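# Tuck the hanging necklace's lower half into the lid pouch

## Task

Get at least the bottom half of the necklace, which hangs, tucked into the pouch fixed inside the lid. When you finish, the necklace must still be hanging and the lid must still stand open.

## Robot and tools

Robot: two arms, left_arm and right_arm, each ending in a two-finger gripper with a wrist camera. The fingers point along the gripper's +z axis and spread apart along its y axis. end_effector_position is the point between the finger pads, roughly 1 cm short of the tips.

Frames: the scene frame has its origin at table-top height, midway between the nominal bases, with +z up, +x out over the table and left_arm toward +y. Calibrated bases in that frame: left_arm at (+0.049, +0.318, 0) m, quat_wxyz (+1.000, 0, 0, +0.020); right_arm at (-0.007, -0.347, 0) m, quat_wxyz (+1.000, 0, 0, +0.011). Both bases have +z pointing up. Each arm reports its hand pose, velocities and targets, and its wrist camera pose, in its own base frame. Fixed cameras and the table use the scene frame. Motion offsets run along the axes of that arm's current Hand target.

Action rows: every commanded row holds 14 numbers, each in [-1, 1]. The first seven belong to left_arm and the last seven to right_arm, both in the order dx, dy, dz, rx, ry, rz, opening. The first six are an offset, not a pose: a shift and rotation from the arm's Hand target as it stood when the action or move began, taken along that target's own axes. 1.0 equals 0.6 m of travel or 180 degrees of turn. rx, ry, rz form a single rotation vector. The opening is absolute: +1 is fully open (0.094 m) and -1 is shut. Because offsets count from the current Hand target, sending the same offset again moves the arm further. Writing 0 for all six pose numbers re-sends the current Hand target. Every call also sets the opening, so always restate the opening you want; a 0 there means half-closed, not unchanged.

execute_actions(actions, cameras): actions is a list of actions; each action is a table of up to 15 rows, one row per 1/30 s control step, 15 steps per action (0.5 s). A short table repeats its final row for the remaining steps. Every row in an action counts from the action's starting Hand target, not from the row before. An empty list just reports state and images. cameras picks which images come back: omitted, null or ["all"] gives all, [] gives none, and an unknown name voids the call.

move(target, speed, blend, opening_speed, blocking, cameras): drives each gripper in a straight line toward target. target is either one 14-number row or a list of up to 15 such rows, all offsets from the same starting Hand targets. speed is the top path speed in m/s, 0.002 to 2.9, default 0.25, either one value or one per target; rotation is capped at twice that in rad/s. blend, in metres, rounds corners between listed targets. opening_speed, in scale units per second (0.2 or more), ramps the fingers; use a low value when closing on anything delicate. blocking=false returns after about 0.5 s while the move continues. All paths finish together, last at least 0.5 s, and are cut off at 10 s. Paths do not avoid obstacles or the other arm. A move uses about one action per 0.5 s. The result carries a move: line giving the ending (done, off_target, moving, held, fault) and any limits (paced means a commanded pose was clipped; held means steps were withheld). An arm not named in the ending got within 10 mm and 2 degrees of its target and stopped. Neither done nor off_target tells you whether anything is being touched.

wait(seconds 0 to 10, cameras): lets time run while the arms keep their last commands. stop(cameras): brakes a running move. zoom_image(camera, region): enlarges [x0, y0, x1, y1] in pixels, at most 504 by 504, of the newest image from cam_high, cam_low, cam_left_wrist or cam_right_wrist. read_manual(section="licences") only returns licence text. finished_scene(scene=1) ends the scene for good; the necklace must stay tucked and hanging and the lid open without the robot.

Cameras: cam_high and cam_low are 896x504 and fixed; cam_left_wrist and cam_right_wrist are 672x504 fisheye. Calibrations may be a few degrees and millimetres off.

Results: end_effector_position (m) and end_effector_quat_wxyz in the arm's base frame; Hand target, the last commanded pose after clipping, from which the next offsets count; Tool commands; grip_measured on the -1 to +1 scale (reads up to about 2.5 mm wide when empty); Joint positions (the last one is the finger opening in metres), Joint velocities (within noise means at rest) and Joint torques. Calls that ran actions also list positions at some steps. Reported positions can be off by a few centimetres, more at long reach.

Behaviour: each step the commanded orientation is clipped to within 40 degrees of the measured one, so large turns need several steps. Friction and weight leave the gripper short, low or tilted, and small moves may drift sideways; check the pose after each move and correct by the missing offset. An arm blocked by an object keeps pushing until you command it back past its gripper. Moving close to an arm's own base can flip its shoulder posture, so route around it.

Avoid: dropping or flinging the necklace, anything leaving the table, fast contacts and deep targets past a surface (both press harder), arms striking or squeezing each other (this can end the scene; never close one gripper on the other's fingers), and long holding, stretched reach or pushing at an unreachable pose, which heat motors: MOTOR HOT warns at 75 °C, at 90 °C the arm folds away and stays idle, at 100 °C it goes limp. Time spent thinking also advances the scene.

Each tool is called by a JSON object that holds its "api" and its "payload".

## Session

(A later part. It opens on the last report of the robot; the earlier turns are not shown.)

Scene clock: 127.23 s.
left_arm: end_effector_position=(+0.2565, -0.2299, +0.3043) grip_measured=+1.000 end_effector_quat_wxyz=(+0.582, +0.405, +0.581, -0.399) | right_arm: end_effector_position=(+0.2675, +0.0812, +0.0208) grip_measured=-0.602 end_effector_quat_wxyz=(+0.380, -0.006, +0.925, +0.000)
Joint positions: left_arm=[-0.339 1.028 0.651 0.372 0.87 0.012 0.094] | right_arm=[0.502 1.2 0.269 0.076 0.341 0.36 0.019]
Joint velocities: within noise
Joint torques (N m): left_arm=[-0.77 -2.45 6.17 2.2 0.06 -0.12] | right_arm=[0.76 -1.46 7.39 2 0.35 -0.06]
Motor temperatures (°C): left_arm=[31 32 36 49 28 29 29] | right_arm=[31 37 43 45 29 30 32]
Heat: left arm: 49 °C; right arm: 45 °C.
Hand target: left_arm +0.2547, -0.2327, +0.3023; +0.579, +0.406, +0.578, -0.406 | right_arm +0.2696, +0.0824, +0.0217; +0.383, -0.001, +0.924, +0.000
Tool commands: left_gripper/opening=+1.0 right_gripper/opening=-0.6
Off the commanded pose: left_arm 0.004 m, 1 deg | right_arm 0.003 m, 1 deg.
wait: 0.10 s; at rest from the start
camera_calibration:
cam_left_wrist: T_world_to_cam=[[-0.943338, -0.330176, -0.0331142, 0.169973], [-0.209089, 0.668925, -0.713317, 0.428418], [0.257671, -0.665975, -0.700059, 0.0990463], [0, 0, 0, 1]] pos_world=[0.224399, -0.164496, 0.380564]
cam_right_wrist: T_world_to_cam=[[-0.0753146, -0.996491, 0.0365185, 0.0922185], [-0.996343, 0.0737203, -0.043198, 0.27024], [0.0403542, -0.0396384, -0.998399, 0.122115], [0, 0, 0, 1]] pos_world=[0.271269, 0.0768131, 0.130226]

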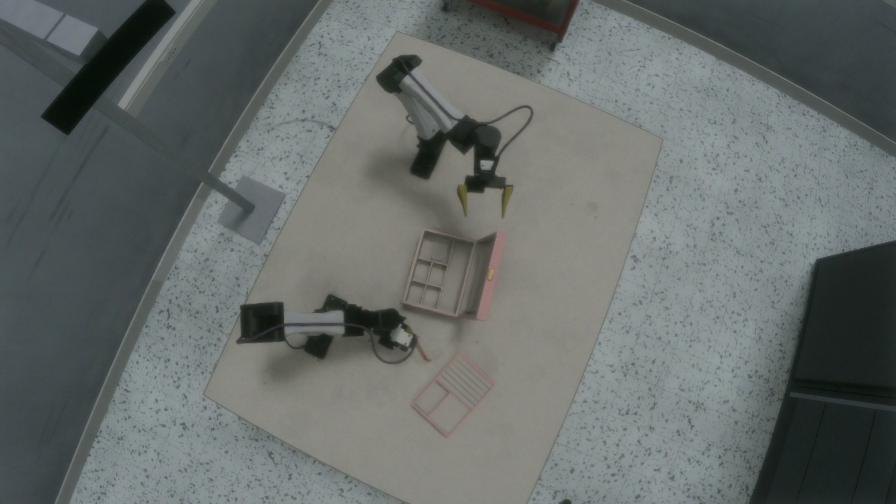

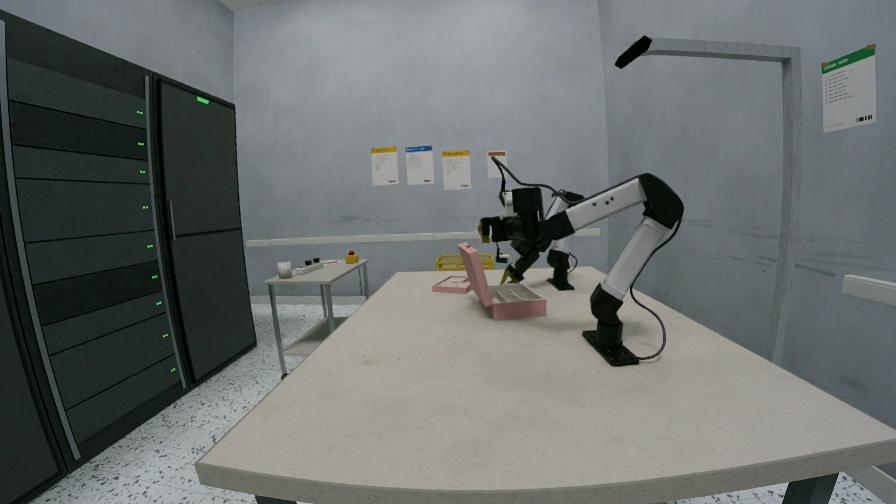

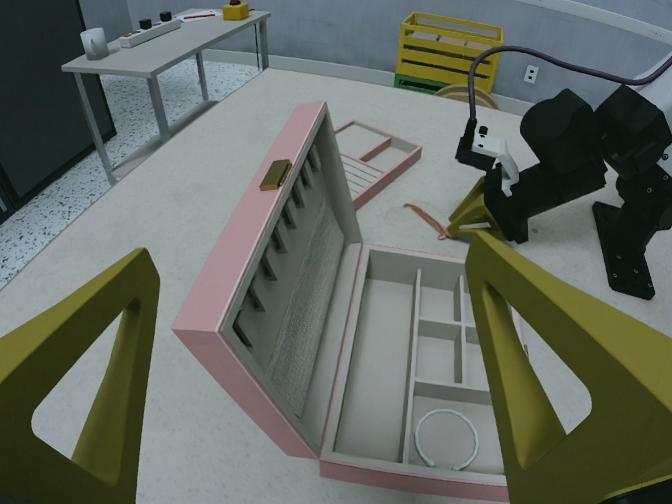

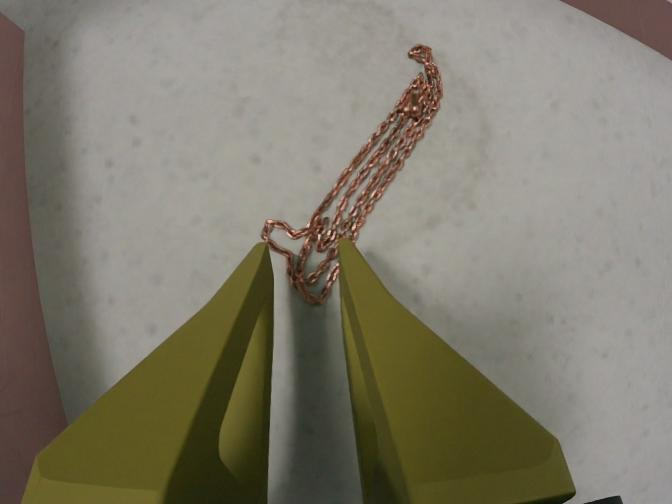

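{"api": "move", "payload": {"target": [0,0,0,0,0,0,1, -0.0943,0,-0.0943,0,0,0,-0.6], "speed": 0.12, "cameras": ["cam_right_wrist", "cam_left_wrist"]}}

Scene clock: 134.17 s.
left_arm: end_effector_position=(+0.2565, -0.2299, +0.3043) grip_measured=+1.000 end_effector_quat_wxyz=(+0.582, +0.405, +0.581, -0.399) | right_arm: end_effector_position=(+0.2682, +0.0816, +0.0945) grip_measured=-0.602 end_effector_quat_wxyz=(+0.377, -0.006, +0.926, -0.002)
Joint positions: left_arm=[-0.339 1.028 0.651 0.372 0.87 0.012 0.094] | right_arm=[0.502 0.994 0.509 -0.377 0.342 0.361 0.019]
Joint velocities: within noise
Joint torques (N m): left_arm=[-0.8 -2.39 6.02 2.21 0.08 -0.12] | right_arm=[0.72 -2.19 9.83 1.75 0.35 -0.07]
Motor temperatures (°C): left_arm=[31 32 36 49 28 29 29] | right_arm=[31 36 43 45 29 30 32]
Heat: left arm: 49 °C; right arm: 45 °C.
Hand target: left_arm +0.2547, -0.2327, +0.3023; +0.579, +0.406, +0.578, -0.406 | right_arm +0.2697, +0.0825, +0.1019; +0.383, +0.000, +0.924, +0.000
Off the commanded pose: left_arm 0.004 m, 1 deg | right_arm 0.007 m, 1 deg.
move: done
camera_calibration:
cam_left_wrist: T_world_to_cam=[[-0.943338, -0.330176, -0.0331142, 0.169973], [-0.209089, 0.668925, -0.713317, 0.428418], [0.257671, -0.665975, -0.700059, 0.0990463], [0, 0, 0, 1]] pos_world=[0.224399, -0.164496, 0.380564]
cam_right_wrist: T_world_to_cam=[[-0.0755513, -0.996329, 0.0402447, 0.0896419], [-0.996546, 0.07405, -0.0375732, 0.27368], [0.0344552, -0.0429444, -0.998483, 0.197552], [0, 0, 0, 1]] pos_world=[0.2727, 0.0775306, 0.203928]
Images, in order (width x height): cam_left_wrist 672x504, cam_right_wrist 672x504.

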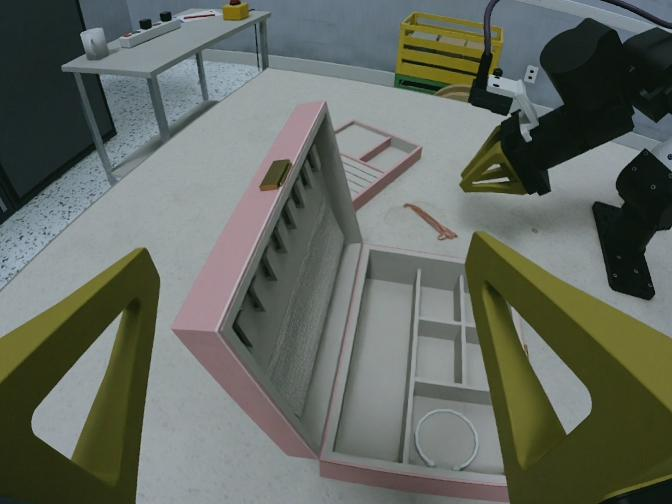

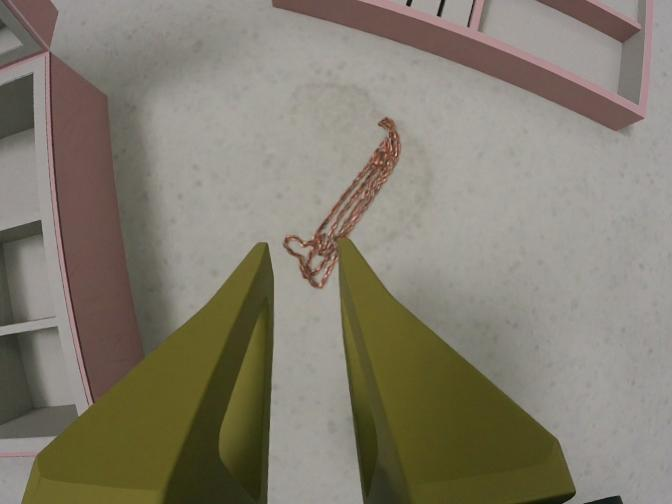

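{"api": "zoom_image", "payload": {"camera": "cam_right_wrist", "region": [270, 205, 370, 305]}}

{"api": "zoom_image", "payload": {"camera": "cam_right_wrist", "region": [340, 100, 430, 190]}}

Scaled by 5.040 from the camera's 672x504 image, which has a finer 960x720 frame.

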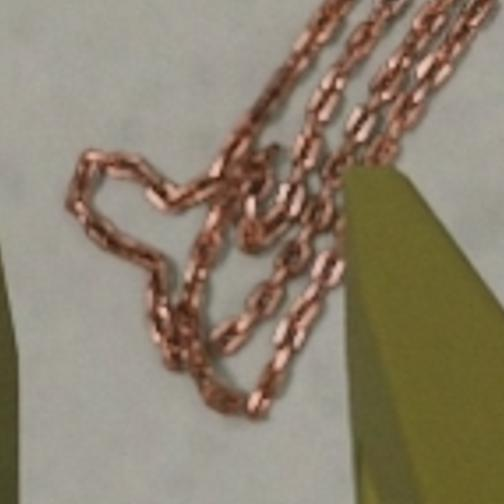

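Scaled by 5.600 from the camera's 672x504 image, which has a finer 960x720 frame.

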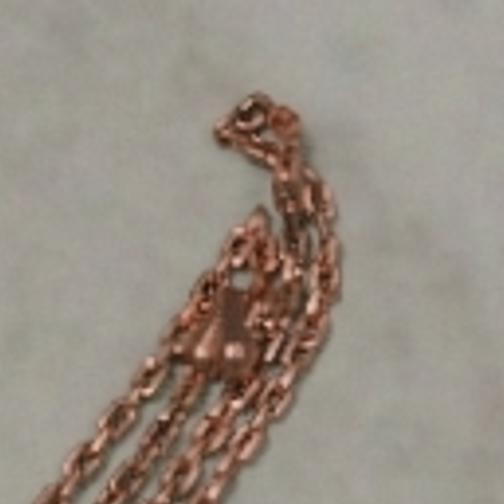

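{"api": "move", "payload": {"target": [0,0,0,0,0,0,1, 0.0186,0.0138,0.0566,-0.1753,0.1266,-0.2752,-0.7], "speed": 0.2, "cameras": ["cam_right_wrist", "cam_left_wrist"]}}

Scene clock: 150.83 s.
left_arm: end_effector_position=(+0.2565, -0.2299, +0.3043) grip_measured=+1.000 end_effector_quat_wxyz=(+0.582, +0.405, +0.581, -0.399) | right_arm: end_effector_position=(+0.2833, +0.0900, +0.0686) grip_measured=-0.698 end_effector_quat_wxyz=(+0.154, -0.476, +0.862, +0.079)
Joint positions: left_arm=[-0.339 1.028 0.651 0.372 0.87 0.012 0.094] | right_arm=[0.164 1.477 0.938 -0.788 -0.25 -0.815 0.014]
Joint velocities: within noise
Joint torques (N m): left_arm=[-0.92 -2.44 5.94 2.15 0.07 -0.09] | right_arm=[-0.09 -3.52 9.1 0.91 -0.22 -0.33]
Motor temperatures (°C): left_arm=[31 32 36 50 28 29 29] | right_arm=[31 36 44 45 29 30 31]
Heat: left arm: 50 °C; right arm: 45 °C.
Hand target: left_arm +0.2547, -0.2327, +0.3023; +0.579, +0.406, +0.578, -0.406 | right_arm +0.2858, +0.0907, +0.0699; +0.152, -0.480, +0.860, +0.084
Off the commanded pose: left_arm 0.004 m, 1 deg | right_arm 0.003 m, 1 deg.
move: done
camera_calibration:
cam_left_wrist: T_world_to_cam=[[-0.943338, -0.330176, -0.0331142, 0.169973], [-0.209089, 0.668925, -0.713317, 0.428418], [0.257671, -0.665975, -0.700059, 0.0990463], [0, 0, 0, 1]] pos_world=[0.224399, -0.164496, 0.380564]
cam_right_wrist: T_world_to_cam=[[0.806619, -0.58625, 0.0753451, -0.189016], [-0.567217, -0.731903, 0.377602, 0.209561], [-0.166224, -0.347318, -0.922898, 0.250617], [0, 0, 0, 1]] pos_world=[0.312989, 0.129611, 0.166404]
Images, in order (width x height): cam_left_wrist 672x504, cam_right_wrist 672x504.

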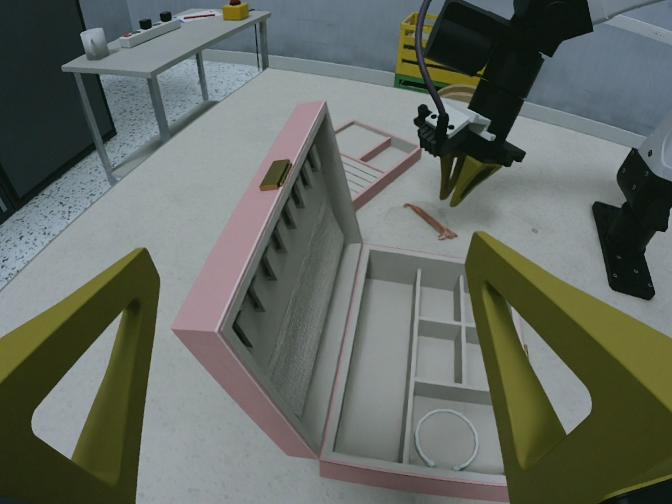

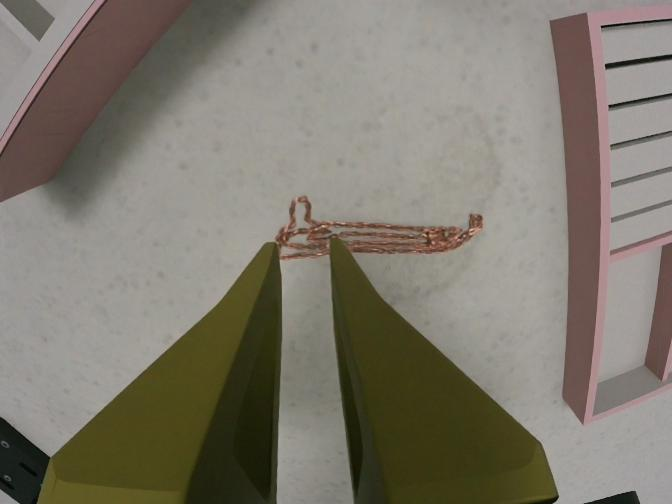

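{"api": "zoom_image", "payload": {"camera": "cam_right_wrist", "region": [260, 180, 360, 270]}}

{"api": "zoom_image", "payload": {"camera": "cam_right_wrist", "region": [400, 190, 500, 270]}}

Scaled by 5.040 from the camera's 672x504 image, which has a finer 960x720 frame.

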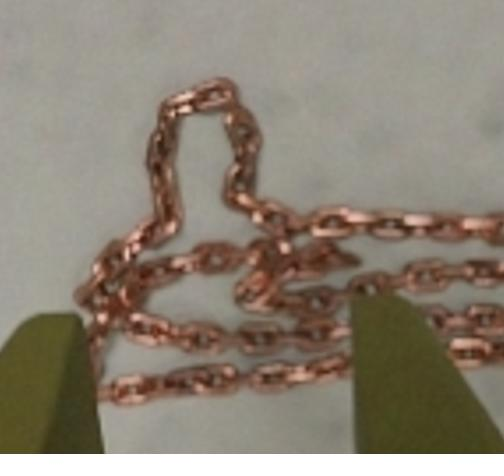

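Scaled by 5.040 from the camera's 672x504 image, which has a finer 960x720 frame.

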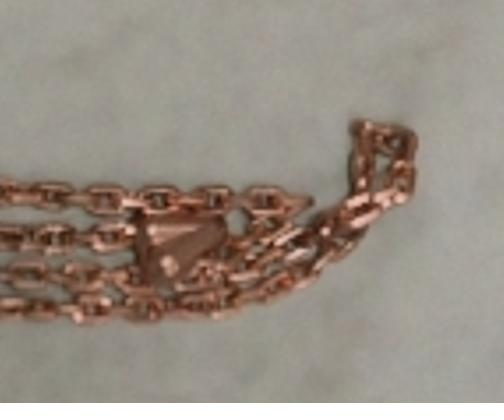

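{"api": "move", "payload": {"target": [0,0,0,0,0,0,1, 0.01088,0.0026,0.05617,0,0,0,-0.7], "speed": 0.1, "cameras": ["cam_right_wrist"]}}

{"api": "zoom_image", "payload": {"camera": "cam_right_wrist", "region": [250, 180, 370, 300]}}

Scene clock: 154.00 s.
left_arm: end_effector_position=(+0.2565, -0.2299, +0.3043) grip_measured=+1.000 end_effector_quat_wxyz=(+0.582, +0.405, +0.581, -0.399) | right_arm: end_effector_position=(+0.2894, +0.0939, +0.0418) grip_measured=-0.698 end_effector_quat_wxyz=(+0.157, -0.481, +0.859, +0.078)
Joint positions: left_arm=[-0.339 1.028 0.651 0.372 0.87 0.012 0.094] | right_arm=[0.173 1.537 0.877 -0.66 -0.251 -0.815 0.014]
Joint velocities: within noise
Joint torques (N m): left_arm=[-0.85 -2.36 6.23 2.21 0.04 -0.07] | right_arm=[0.7 -3.96 6.12 1.16 -0.17 -0.13]
Motor temperatures (°C): left_arm=[31 32 36 50 28 29 29] | right_arm=[31 36 44 44 29 30 31]
Heat: left arm: 50 °C; right arm: 44 °C.
Hand target: left_arm +0.2547, -0.2327, +0.3023; +0.579, +0.406, +0.578, -0.406 | right_arm +0.2873, +0.0961, +0.0360; +0.152, -0.480, +0.860, +0.084
Off the commanded pose: left_arm 0.004 m, 1 deg | right_arm 0.007 m, 1 deg.
move: done
camera_calibration:
cam_right_wrist: T_world_to_cam=[[0.811641, -0.578554, 0.0807114, -0.192018], [-0.563094, -0.738106, 0.371652, 0.225514], [-0.155447, -0.347096, -0.924857, 0.225143], [0, 0, 0, 1]] pos_world=[0.317833, 0.133506, 0.139911]
Images, in order (width x height): cam_right_wrist 672x504.

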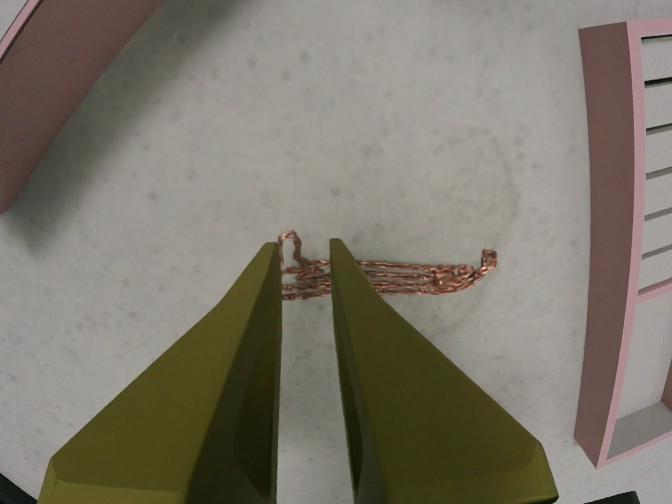

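Scaled by 4.200 from the camera's 672x504 image, which has a finer 960x720 frame.

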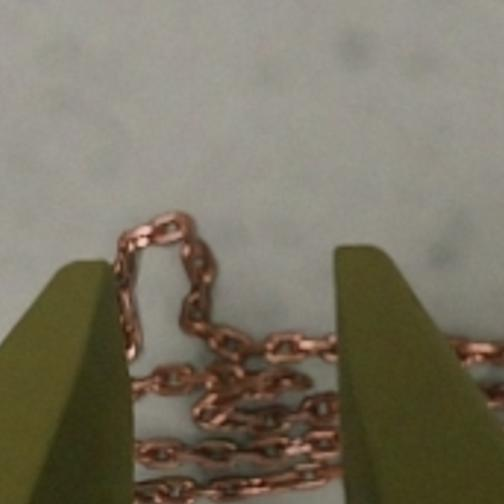

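{"api": "move", "payload": {"target": [0,0,0,0,0,0,1, 0.00822,0.00939,0.02627,0,0,0,-0.7], "speed": 0.08, "cameras": ["cam_right_wrist"]}}

{"api": "zoom_image", "payload": {"camera": "cam_right_wrist", "region": [250, 200, 370, 320]}}

Scene clock: 155.53 s.
left_arm: end_effector_position=(+0.2565, -0.2299, +0.3043) grip_measured=+1.000 end_effector_quat_wxyz=(+0.582, +0.405, +0.581, -0.399) | right_arm: end_effector_position=(+0.2858, +0.0983, +0.0259) grip_measured=-0.698 end_effector_quat_wxyz=(+0.159, -0.484, +0.857, +0.079)
Joint positions: left_arm=[-0.339 1.028 0.651 0.372 0.87 0.012 0.094] | right_arm=[0.19 1.553 0.822 -0.582 -0.251 -0.806 0.014]
Joint velocities: within noise
Joint torques (N m): left_arm=[-0.83 -2.41 6.15 2.22 0.05 -0.1] | right_arm=[0.69 -3.88 5.83 1.19 -0.14 -0.06]
Motor temperatures (°C): left_arm=[31 32 36 50 28 29 29] | right_arm=[31 36 44 44 29 30 31]
Heat: left arm: 50 °C; right arm: 44 °C.
Hand target: left_arm +0.2547, -0.2327, +0.3023; +0.579, +0.406, +0.578, -0.406 | right_arm +0.2830, +0.0997, +0.0195; +0.152, -0.480, +0.860, +0.084
Off the commanded pose: left_arm 0.004 m, 1 deg | right_arm 0.007 m, 1 deg.
move: done
camera_calibration:
cam_right_wrist: T_world_to_cam=[[0.816044, -0.572139, 0.0820287, -0.187134], [-0.558396, -0.743763, 0.367436, 0.231941], [-0.149215, -0.345649, -0.926424, 0.209613], [0, 0, 0, 1]] pos_world=[0.313502, 0.137895, 0.124317]
Images, in order (width x height): cam_right_wrist 672x504.

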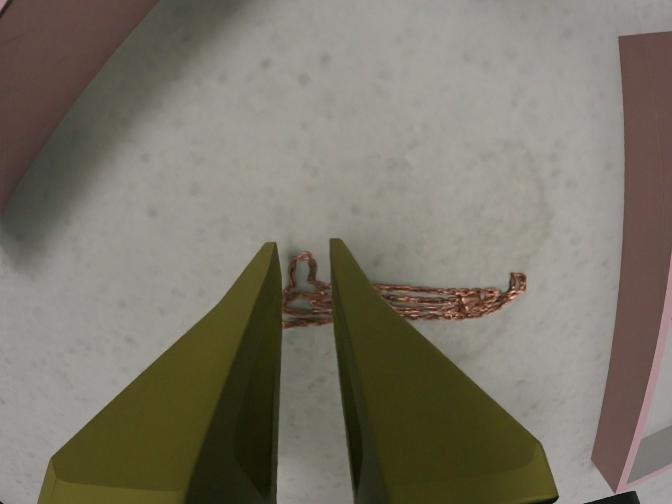

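Scaled by 4.200 from the camera's 672x504 image, which has a finer 960x720 frame.

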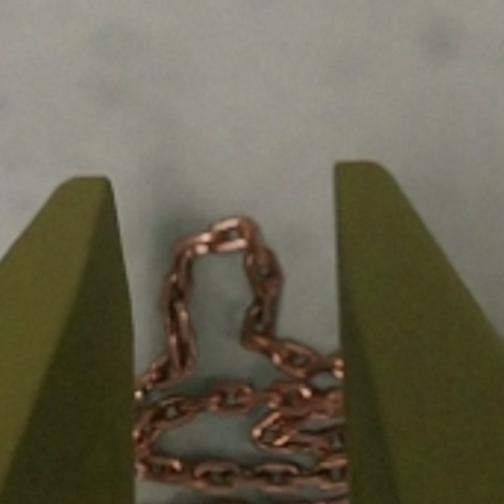

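{"api": "move", "payload": {"target": [0,0,0,0,0,0,1, 0.00748,0.00195,0.01128,0,0,0,-0.7], "speed": 0.05, "cameras": ["cam_right_wrist"]}}

{"api": "zoom_image", "payload": {"camera": "cam_right_wrist", "region": [250, 200, 370, 320]}}

Scene clock: 156.93 s.
left_arm: end_effector_position=(+0.2565, -0.2299, +0.3043) grip_measured=+1.000 end_effector_quat_wxyz=(+0.582, +0.405, +0.581, -0.399) | right_arm: end_effector_position=(+0.2839, +0.0979, +0.0182) grip_measured=-0.698 end_effector_quat_wxyz=(+0.159, -0.484, +0.857, +0.080)
Joint positions: left_arm=[-0.339 1.028 0.651 0.372 0.87 0.012 0.094] | right_arm=[0.19 1.563 0.796 -0.546 -0.251 -0.806 0.014]
Joint velocities: within noise
Joint torques (N m): left_arm=[-0.98 -2.55 6.26 2.22 0.09 -0.07] | right_arm=[0.54 -3.84 5.68 1.15 -0.14 -0.09]
Motor temperatures (°C): left_arm=[31 32 36 50 28 29 29] | right_arm=[31 36 44 44 29 30 31]
Heat: left arm: 50 °C; right arm: 44 °C.
Hand target: left_arm +0.2547, -0.2327, +0.3023; +0.579, +0.406, +0.578, -0.406 | right_arm +0.2809, +0.0986, +0.0116; +0.151, -0.480, +0.860, +0.084
Off the commanded pose: left_arm 0.004 m, 1 deg | right_arm 0.007 m, 1 deg.
move: done
camera_calibration:
cam_right_wrist: T_world_to_cam=[[0.815845, -0.572446, 0.0818736, -0.185075], [-0.558638, -0.743627, 0.367346, 0.233645], [-0.149402, -0.345435, -0.926474, 0.202049], [0, 0, 0, 1]] pos_world=[0.311702, 0.137594, 0.116518]
Images, in order (width x height): cam_right_wrist 672x504.

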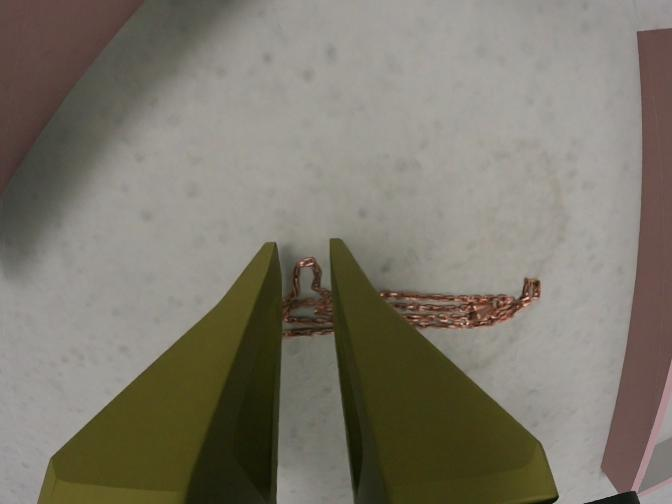

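Scaled by 4.200 from the camera's 672x504 image, which has a finer 960x720 frame.

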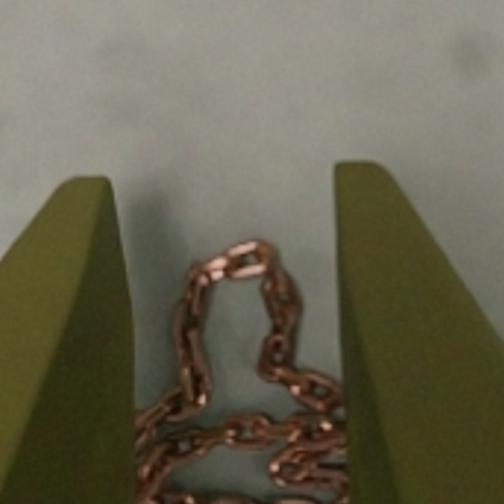

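{"api": "move", "payload": {"target": [0,0,0,0,0,0,1, 0.0020,0,0.0055,0,0,0,-0.7], "speed": 0.04, "cameras": ["cam_right_wrist"]}}

{"api": "zoom_image", "payload": {"camera": "cam_right_wrist", "region": [250, 200, 370, 320]}}

Scene clock: 157.97 s.
left_arm: end_effector_position=(+0.2565, -0.2299, +0.3043) grip_measured=+1.000 end_effector_quat_wxyz=(+0.582, +0.405, +0.581, -0.399) | right_arm: end_effector_position=(+0.2841, +0.0980, +0.0148) grip_measured=-0.698 end_effector_quat_wxyz=(+0.160, -0.484, +0.857, +0.079)
Joint positions: left_arm=[-0.339 1.028 0.651 0.372 0.87 0.012 0.094] | right_arm=[0.19 1.571 0.788 -0.53 -0.251 -0.806 0.014]
Joint velocities: within noise
Joint torques (N m): left_arm=[-0.91 -2.44 5.89 2.23 0.05 -0.1] | right_arm=[0.53 -3.84 5.63 1.15 -0.14 -0.09]
Motor temperatures (°C): left_arm=[31 32 36 50 28 29 29] | right_arm=[31 36 44 44 29 30 31]
Heat: left arm: 50 °C; right arm: 44 °C.
Hand target: left_arm +0.2547, -0.2327, +0.3023; +0.579, +0.406, +0.578, -0.406 | right_arm +0.2810, +0.0987, +0.0081; +0.152, -0.480, +0.860, +0.084
Off the commanded pose: left_arm 0.004 m, 1 deg | right_arm 0.008 m, 1 deg.
move: done
camera_calibration:
cam_right_wrist: T_world_to_cam=[[0.815798, -0.572433, 0.0824264, -0.185015], [-0.558891, -0.743673, 0.366865, 0.235106], [-0.148708, -0.345355, -0.926615, 0.19881], [0, 0, 0, 1]] pos_world=[0.311899, 0.137594, 0.113218]
Images, in order (width x height): cam_right_wrist 672x504.

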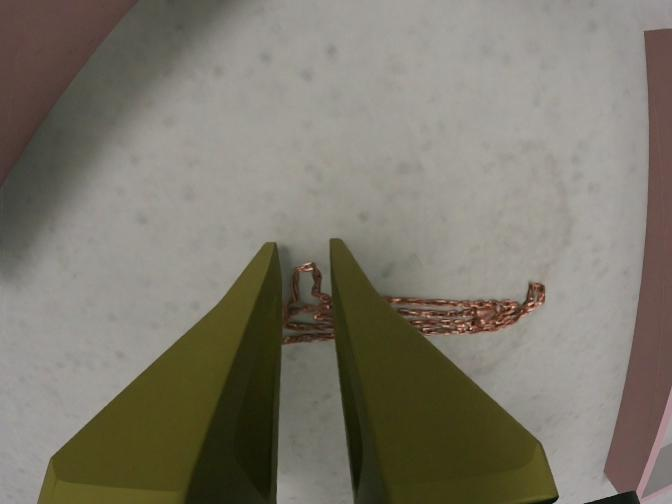

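Scaled by 4.200 from the camera's 672x504 image, which has a finer 960x720 frame.

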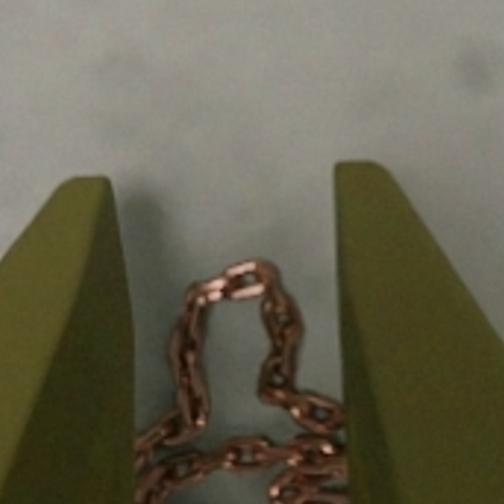

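{"api": "move", "payload": {"target": [0,0,0,0,0,0,1, 0.00086,0,0.00235,0,0,0,-0.7], "speed": 0.03, "cameras": ["cam_right_wrist"]}}

{"api": "zoom_image", "payload": {"camera": "cam_right_wrist", "region": [260, 220, 350, 310]}}

Scene clock: 159.63 s.
left_arm: end_effector_position=(+0.2565, -0.2299, +0.3043) grip_measured=+1.000 end_effector_quat_wxyz=(+0.582, +0.405, +0.581, -0.399) | right_arm: end_effector_position=(+0.2856, +0.0983, +0.0152) grip_measured=-0.698 end_effector_quat_wxyz=(+0.163, -0.484, +0.856, +0.078)
Joint positions: left_arm=[-0.339 1.028 0.651 0.372 0.87 0.012 0.094] | right_arm=[0.19 1.571 0.788 -0.523 -0.251 -0.806 0.014]
Joint velocities: within noise
Joint torques (N m): left_arm=[-0.92 -2.36 6.13 2.21 0.08 -0.12] | right_arm=[0.53 -3.6 5.31 1.15 -0.14 -0.08]
Motor temperatures (°C): left_arm=[31 32 36 50 28 29 29] | right_arm=[31 36 43 44 29 30 31]
Heat: left arm: 50 °C; right arm: 44 °C.
Hand target: left_arm +0.2547, -0.2327, +0.3023; +0.579, +0.406, +0.578, -0.406 | right_arm +0.2809, +0.0986, +0.0066; +0.152, -0.480, +0.860, +0.084
Off the commanded pose: left_arm 0.004 m, 1 deg | right_arm 0.010 m, 2 deg.
move: done
camera_calibration:
cam_right_wrist: T_world_to_cam=[[0.815245, -0.57256, 0.0868915, -0.18598], [-0.561219, -0.744095, 0.36243, 0.236805], [-0.142857, -0.344234, -0.927952, 0.197734], [0, 0, 0, 1]] pos_world=[0.312767, 0.137788, 0.113822]
Images, in order (width x height): cam_right_wrist 672x504.

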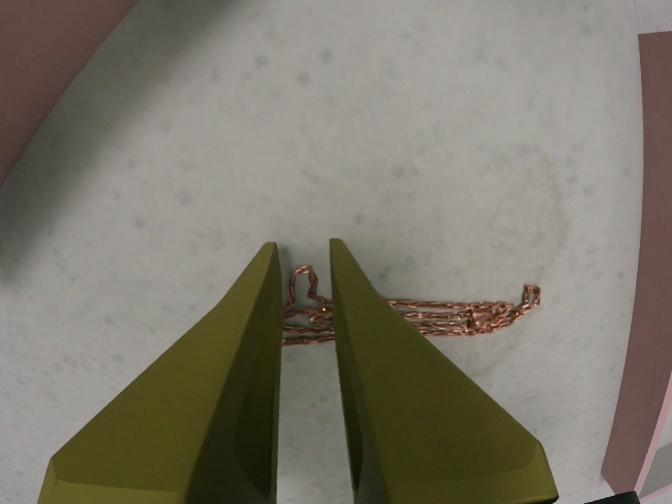

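Scaled by 5.600 from the camera's 672x504 image, which has a finer 960x720 frame.

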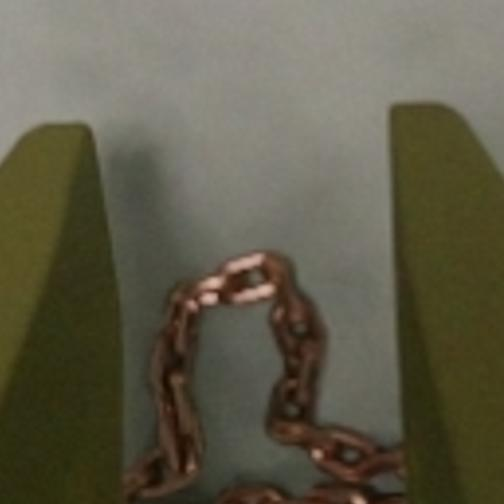

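{"api": "move", "payload": {"target": [0,0,0,0,0,0,1, 0.0026,0.0006,-0.0031,0,0,0,-0.7], "speed": 0.03, "cameras": ["cam_right_wrist"]}}

{"api": "zoom_image", "payload": {"camera": "cam_right_wrist", "region": [260, 220, 350, 310]}}

Scene clock: 160.90 s.
left_arm: end_effector_position=(+0.2565, -0.2299, +0.3043) grip_measured=+1.000 end_effector_quat_wxyz=(+0.582, +0.405, +0.581, -0.399) | right_arm: end_effector_position=(+0.2837, +0.0979, +0.0136) grip_measured=-0.698 end_effector_quat_wxyz=(+0.160, -0.484, +0.857, +0.079)
Joint positions: left_arm=[-0.339 1.028 0.651 0.372 0.87 0.012 0.094] | right_arm=[0.19 1.571 0.782 -0.522 -0.251 -0.806 0.014]
Joint velocities: within noise
Joint torques (N m): left_arm=[-0.76 -2.55 6.16 2.23 -0.02 -0.12] | right_arm=[0.14 -4.22 5.56 1.1 -0.15 -0.13]
Motor temperatures (°C): left_arm=[31 31 36 51 28 29 29] | right_arm=[31 36 43 44 29 30 31]
Heat: left arm: 51 °C; right arm: 44 °C.
Hand target: left_arm +0.2547, -0.2327, +0.3023; +0.579, +0.406, +0.578, -0.406 | right_arm +0.2796, +0.0970, +0.0078; +0.152, -0.480, +0.860, +0.084
Off the commanded pose: left_arm 0.004 m, 1 deg | right_arm 0.007 m, 1 deg.
move: done
camera_calibration:
cam_right_wrist: T_world_to_cam=[[0.81566, -0.572476, 0.0834869, -0.184549], [-0.559467, -0.743785, 0.365759, 0.23545], [-0.147292, -0.345043, -0.926957, 0.197128], [0, 0, 0, 1]] pos_world=[0.311291, 0.137492, 0.112019]
Images, in order (width x height): cam_right_wrist 672x504.

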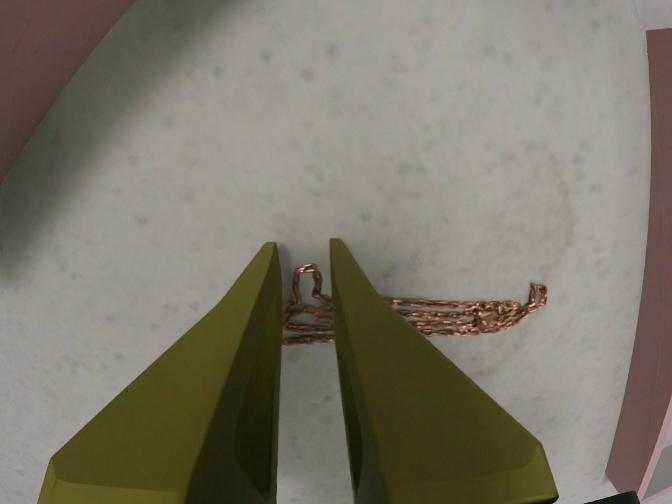

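Scaled by 5.600 from the camera's 672x504 image, which has a finer 960x720 frame.

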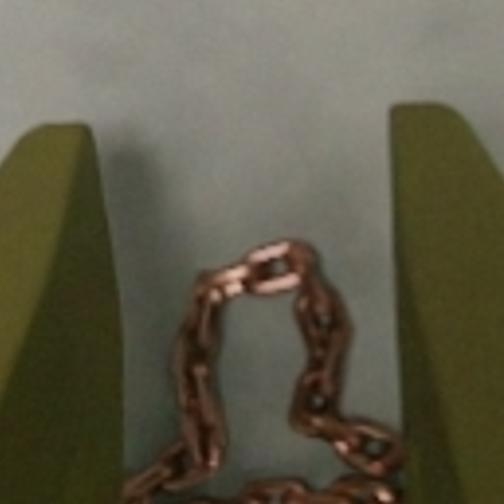

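{"api": "move", "payload": {"target": [0,0,0,0,0,0,1, 0.00086,0,0.00235,0,0,0,-0.7], "speed": 0.03, "cameras": ["cam_right_wrist"]}}

{"api": "zoom_image", "payload": {"camera": "cam_right_wrist", "region": [260, 220, 350, 310]}}

Scene clock: 161.90 s.
left_arm: end_effector_position=(+0.2565, -0.2299, +0.3043) grip_measured=+1.000 end_effector_quat_wxyz=(+0.582, +0.405, +0.581, -0.399) | right_arm: end_effector_position=(+0.2823, +0.0977, +0.0125) grip_measured=-0.698 end_effector_quat_wxyz=(+0.159, -0.484, +0.857, +0.080)
Joint positions: left_arm=[-0.339 1.028 0.651 0.372 0.87 0.012 0.094] | right_arm=[0.19 1.571 0.778 -0.522 -0.251 -0.806 0.014]
Joint velocities: within noise
Joint torques (N m): left_arm=[-0.87 -2.52 5.9 2.19 0.05 -0.11] | right_arm=[0.14 -3.95 5.53 1.17 -0.15 -0.13]
Motor temperatures (°C): left_arm=[31 31 36 51 28 29 29] | right_arm=[31 36 43 43 29 30 31]
Heat: left arm: 51 °C; right arm: 43 °C.
Hand target: left_arm +0.2547, -0.2327, +0.3023; +0.579, +0.406, +0.578, -0.406 | right_arm +0.2794, +0.0970, +0.0063; +0.151, -0.480, +0.860, +0.084
Off the commanded pose: left_arm 0.004 m, 1 deg | right_arm 0.007 m, 1 deg.
move: done
camera_calibration:
cam_right_wrist: T_world_to_cam=[[0.815933, -0.572467, 0.0808449, -0.183554], [-0.558129, -0.743465, 0.368444, 0.234438], [-0.150816, -0.345747, -0.926128, 0.1969], [0, 0, 0, 1]] pos_world=[0.31031, 0.137296, 0.110816]
Images, in order (width x height): cam_right_wrist 672x504.

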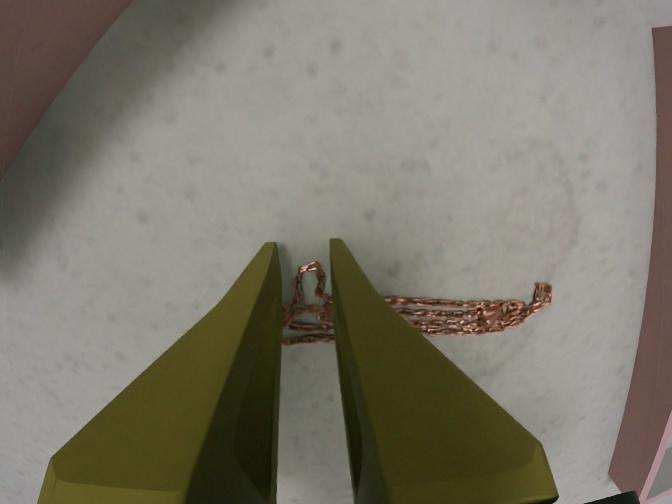

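Scaled by 5.600 from the camera's 672x504 image, which has a finer 960x720 frame.

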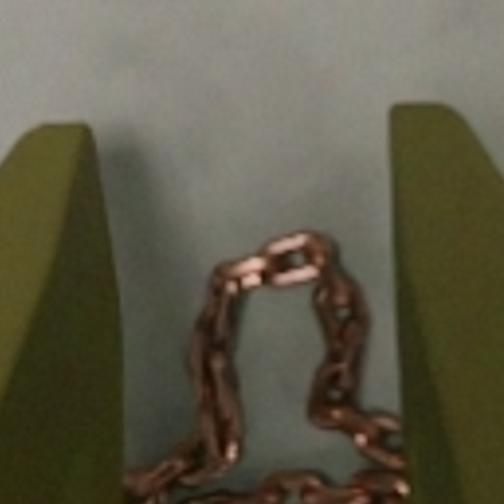

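{"api": "move", "payload": {"target": [0,0,0,0,0,0,1, 0.0003,-0.001,0.0026,0,0,0,-0.7], "speed": 0.03, "cameras": ["cam_right_wrist"]}}

{"api": "zoom_image", "payload": {"camera": "cam_right_wrist", "region": [260, 220, 350, 310]}}

Scene clock: 162.83 s.
left_arm: end_effector_position=(+0.2565, -0.2299, +0.3043) grip_measured=+1.000 end_effector_quat_wxyz=(+0.582, +0.405, +0.581, -0.399) | right_arm: end_effector_position=(+0.2835, +0.0979, +0.0127) grip_measured=-0.698 end_effector_quat_wxyz=(+0.161, -0.484, +0.857, +0.079)
Joint positions: left_arm=[-0.339 1.028 0.651 0.372 0.87 0.012 0.094] | right_arm=[0.19 1.571 0.777 -0.516 -0.251 -0.806 0.014]
Joint velocities: within noise
Joint torques (N m): left_arm=[-0.94 -2.51 6.19 2.22 0.05 -0.09] | right_arm=[0.1 -3.51 5.59 1.15 -0.16 -0.13]
Motor temperatures (°C): left_arm=[31 31 36 51 28 29 29] | right_arm=[31 36 43 43 29 30 31]
Heat: left arm: 51 °C; right arm: 43 °C.
Hand target: left_arm +0.2547, -0.2327, +0.3023; +0.579, +0.406, +0.578, -0.406 | right_arm +0.2801, +0.0970, +0.0047; +0.151, -0.480, +0.860, +0.084
Off the commanded pose: left_arm 0.004 m, 1 deg | right_arm 0.009 m, 1 deg.
move: done
camera_calibration:
cam_right_wrist: T_world_to_cam=[[0.815518, -0.572524, 0.0845315, -0.184274], [-0.560017, -0.743839, 0.364807, 0.235723], [-0.145983, -0.344846, -0.927238, 0.19589], [0, 0, 0, 1]] pos_world=[0.310884, 0.137391, 0.11122]
Images, in order (width x height): cam_right_wrist 672x504.

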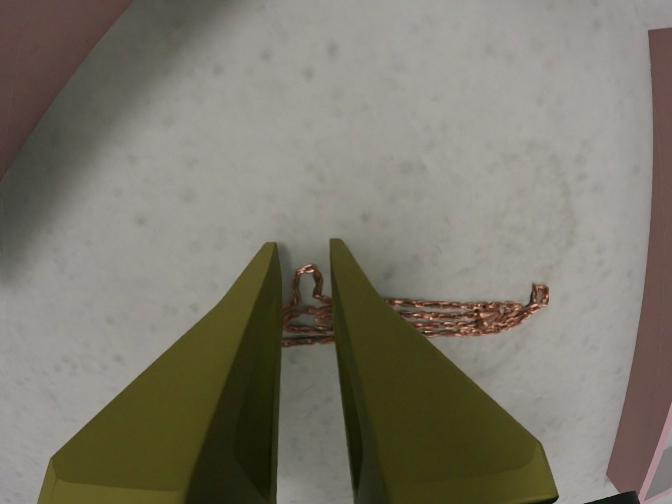

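Scaled by 5.600 from the camera's 672x504 image, which has a finer 960x720 frame.

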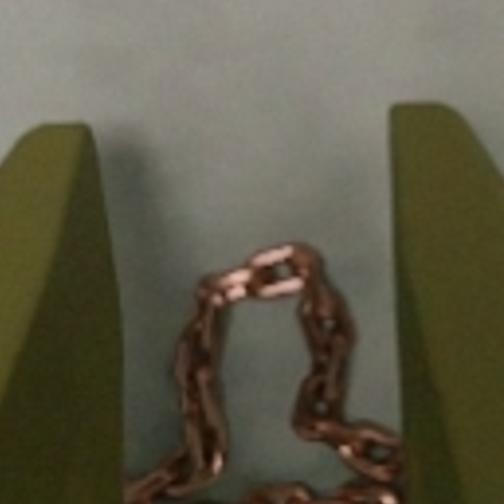

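{"api": "move", "payload": {"target": [0,0,0,0,0,0,1, 0.0012,-0.0005,0.0024,0,0,0,-0.7], "speed": 0.03, "cameras": ["cam_right_wrist"]}}

{"api": "zoom_image", "payload": {"camera": "cam_right_wrist", "region": [260, 220, 350, 310]}}

Scene clock: 163.83 s.
left_arm: end_effector_position=(+0.2565, -0.2299, +0.3043) grip_measured=+1.000 end_effector_quat_wxyz=(+0.582, +0.405, +0.581, -0.399) | right_arm: end_effector_position=(+0.2840, +0.0980, +0.0106) grip_measured=-0.698 end_effector_quat_wxyz=(+0.160, -0.484, +0.857, +0.079)
Joint positions: left_arm=[-0.339 1.028 0.651 0.372 0.87 0.012 0.094] | right_arm=[0.19 1.579 0.777 -0.509 -0.251 -0.806 0.014]
Joint velocities: within noise
Joint torques (N m): left_arm=[-1.01 -2.4 6.05 2.24 0.05 -0.12] | right_arm=[0.02 -3.81 5.33 1.19 -0.15 -0.15]
Motor temperatures (°C): left_arm=[31 31 36 51 28 29 29] | right_arm=[31 36 43 43 29 30 31]
Heat: left arm: 51 °C; right arm: 43 °C.
Hand target: left_arm +0.2547, -0.2327, +0.3023; +0.579, +0.406, +0.578, -0.406 | right_arm +0.2804, +0.0967, +0.0032; +0.152, -0.480, +0.860, +0.084
Off the commanded pose: left_arm 0.004 m, 1 deg | right_arm 0.008 m, 1 deg.
move: done
camera_calibration:
cam_right_wrist: T_world_to_cam=[[0.815677, -0.572492, 0.083207, -0.184517], [-0.559337, -0.743727, 0.366077, 0.236633], [-0.147693, -0.345141, -0.926857, 0.194519], [0, 0, 0, 1]] pos_world=[0.311593, 0.137492, 0.109019]
Images, in order (width x height): cam_right_wrist 672x504.

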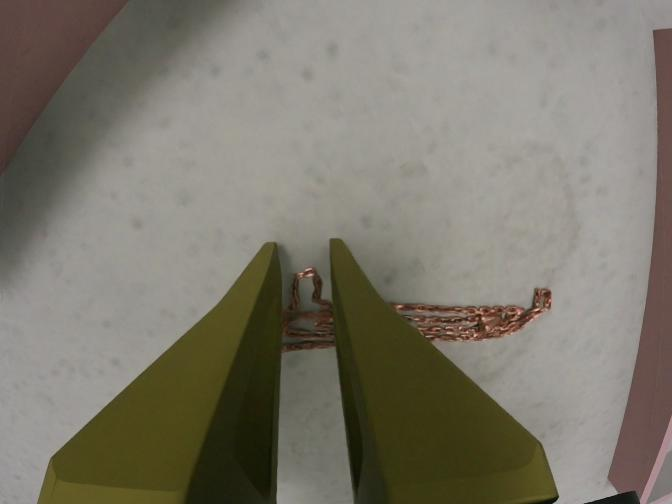

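Scaled by 5.600 from the camera's 672x504 image, which has a finer 960x720 frame.

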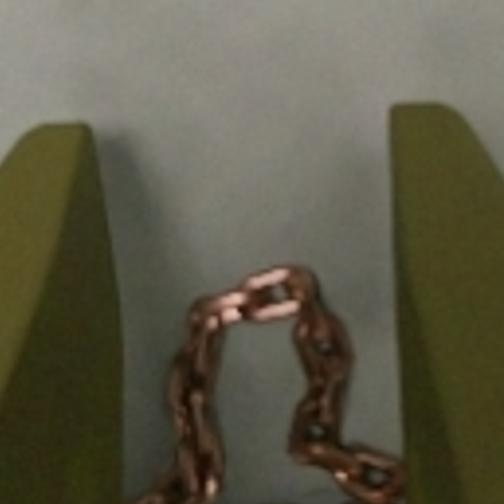

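{"api": "move", "payload": {"target": [0,0,0,0,0,0,1, 0.0044,0,0.0002,0,0,0,-0.7], "speed": 0.03, "cameras": ["cam_right_wrist"]}}

{"api": "zoom_image", "payload": {"camera": "cam_right_wrist", "region": [260, 220, 350, 310]}}

Scene clock: 164.73 s.
left_arm: end_effector_position=(+0.2565, -0.2299, +0.3043) grip_measured=+1.000 end_effector_quat_wxyz=(+0.582, +0.405, +0.581, -0.399) | right_arm: end_effector_position=(+0.2816, +0.0957, +0.0080) grip_measured=-0.698 end_effector_quat_wxyz=(+0.157, -0.481, +0.859, +0.080)
Joint positions: left_arm=[-0.339 1.028 0.651 0.372 0.87 0.012 0.094] | right_arm=[0.184 1.579 0.766 -0.506 -0.251 -0.806 0.014]
Joint velocities: within noise
Joint torques (N m): left_arm=[-0.75 -2.44 6.15 2.19 0.07 -0.07] | right_arm=[-0.05 -4.01 5.49 1.12 -0.18 -0.23]
Motor temperatures (°C): left_arm=[31 31 36 51 28 29 29] | right_arm=[31 36 43 43 29 30 31]
Heat: left arm: 51 °C; right arm: 43 °C.
Hand target: left_arm +0.2547, -0.2327, +0.3023; +0.579, +0.406, +0.578, -0.406 | right_arm +0.2790, +0.0946, +0.0021; +0.151, -0.480, +0.860, +0.084
Off the commanded pose: left_arm 0.004 m, 1 deg | right_arm 0.006 m, 1 deg.
move: done
camera_calibration:
cam_right_wrist: T_world_to_cam=[[0.812744, -0.57735, 0.0781962, -0.182305], [-0.561242, -0.739811, 0.371064, 0.234708], [-0.156383, -0.345466, -0.925309, 0.193394], [0, 0, 0, 1]] pos_world=[0.310139, 0.135197, 0.106114]
Images, in order (width x height): cam_right_wrist 672x504.

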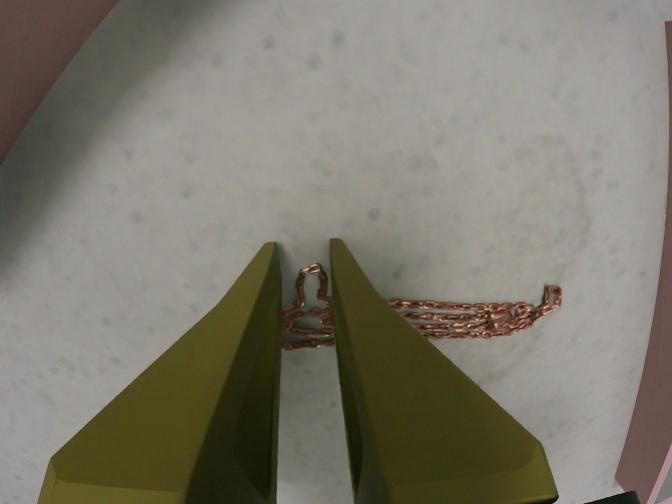

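Scaled by 5.600 from the camera's 672x504 image, which has a finer 960x720 frame.

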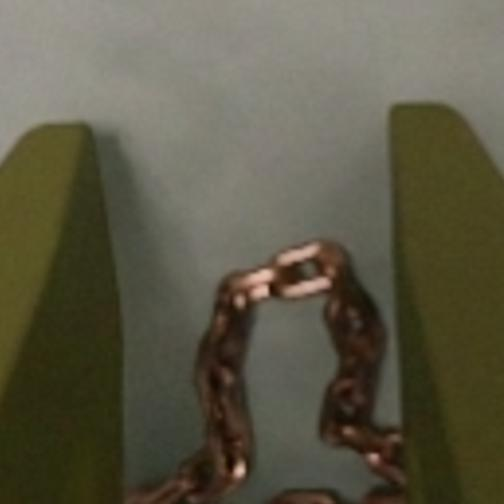

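{"api": "move", "payload": {"target": [0,0,0,0,0,0,1, 0.0007,-0.0020,0.0019,0,0,0,-0.7], "speed": 0.03, "cameras": ["cam_right_wrist"]}}

{"api": "zoom_image", "payload": {"camera": "cam_right_wrist", "region": [260, 220, 350, 310]}}

Scene clock: 166.17 s.
left_arm: end_effector_position=(+0.2565, -0.2299, +0.3043) grip_measured=+1.000 end_effector_quat_wxyz=(+0.582, +0.405, +0.581, -0.399) | right_arm: end_effector_position=(+0.2830, +0.0950, +0.0083) grip_measured=-0.698 end_effector_quat_wxyz=(+0.159, -0.480, +0.859, +0.079)
Joint positions: left_arm=[-0.339 1.028 0.651 0.372 0.87 0.012 0.094] | right_arm=[0.181 1.579 0.766 -0.501 -0.251 -0.806 0.014]
Joint velocities: within noise
Joint torques (N m): left_arm=[-0.77 -2.45 6.09 2.2 0.09 -0.04] | right_arm=[-0.08 -3.55 5.6 1.16 -0.17 -0.25]
Motor temperatures (°C): left_arm=[31 31 36 51 28 29 29] | right_arm=[31 36 43 43 29 30 31]
Heat: left arm: 51 °C; right arm: 43 °C.
Hand target: left_arm +0.2547, -0.2327, +0.3023; +0.579, +0.406, +0.578, -0.406 | right_arm +0.2801, +0.0941, +0.0009; +0.151, -0.480, +0.860, +0.084
Off the commanded pose: left_arm 0.004 m, 1 deg | right_arm 0.008 m, 1 deg.
move: done
camera_calibration:
cam_right_wrist: T_world_to_cam=[[0.810603, -0.579883, 0.0815951, -0.183044], [-0.565278, -0.738461, 0.36761, 0.235974], [-0.152916, -0.34411, -0.926394, 0.192605], [0, 0, 0, 1]] pos_world=[0.311219, 0.134391, 0.106617]
Images, in order (width x height): cam_right_wrist 672x504.

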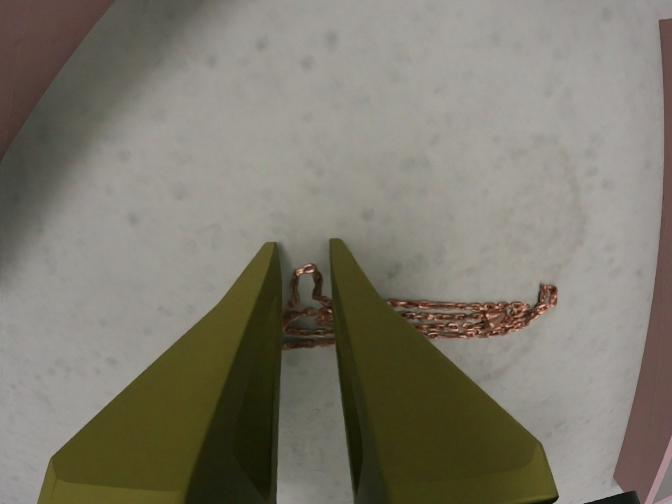

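Scaled by 5.600 from the camera's 672x504 image, which has a finer 960x720 frame.

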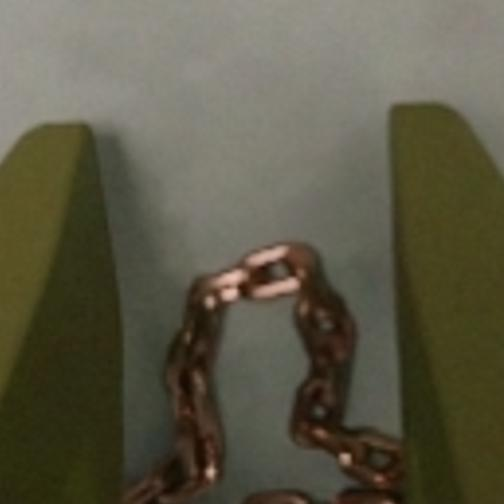

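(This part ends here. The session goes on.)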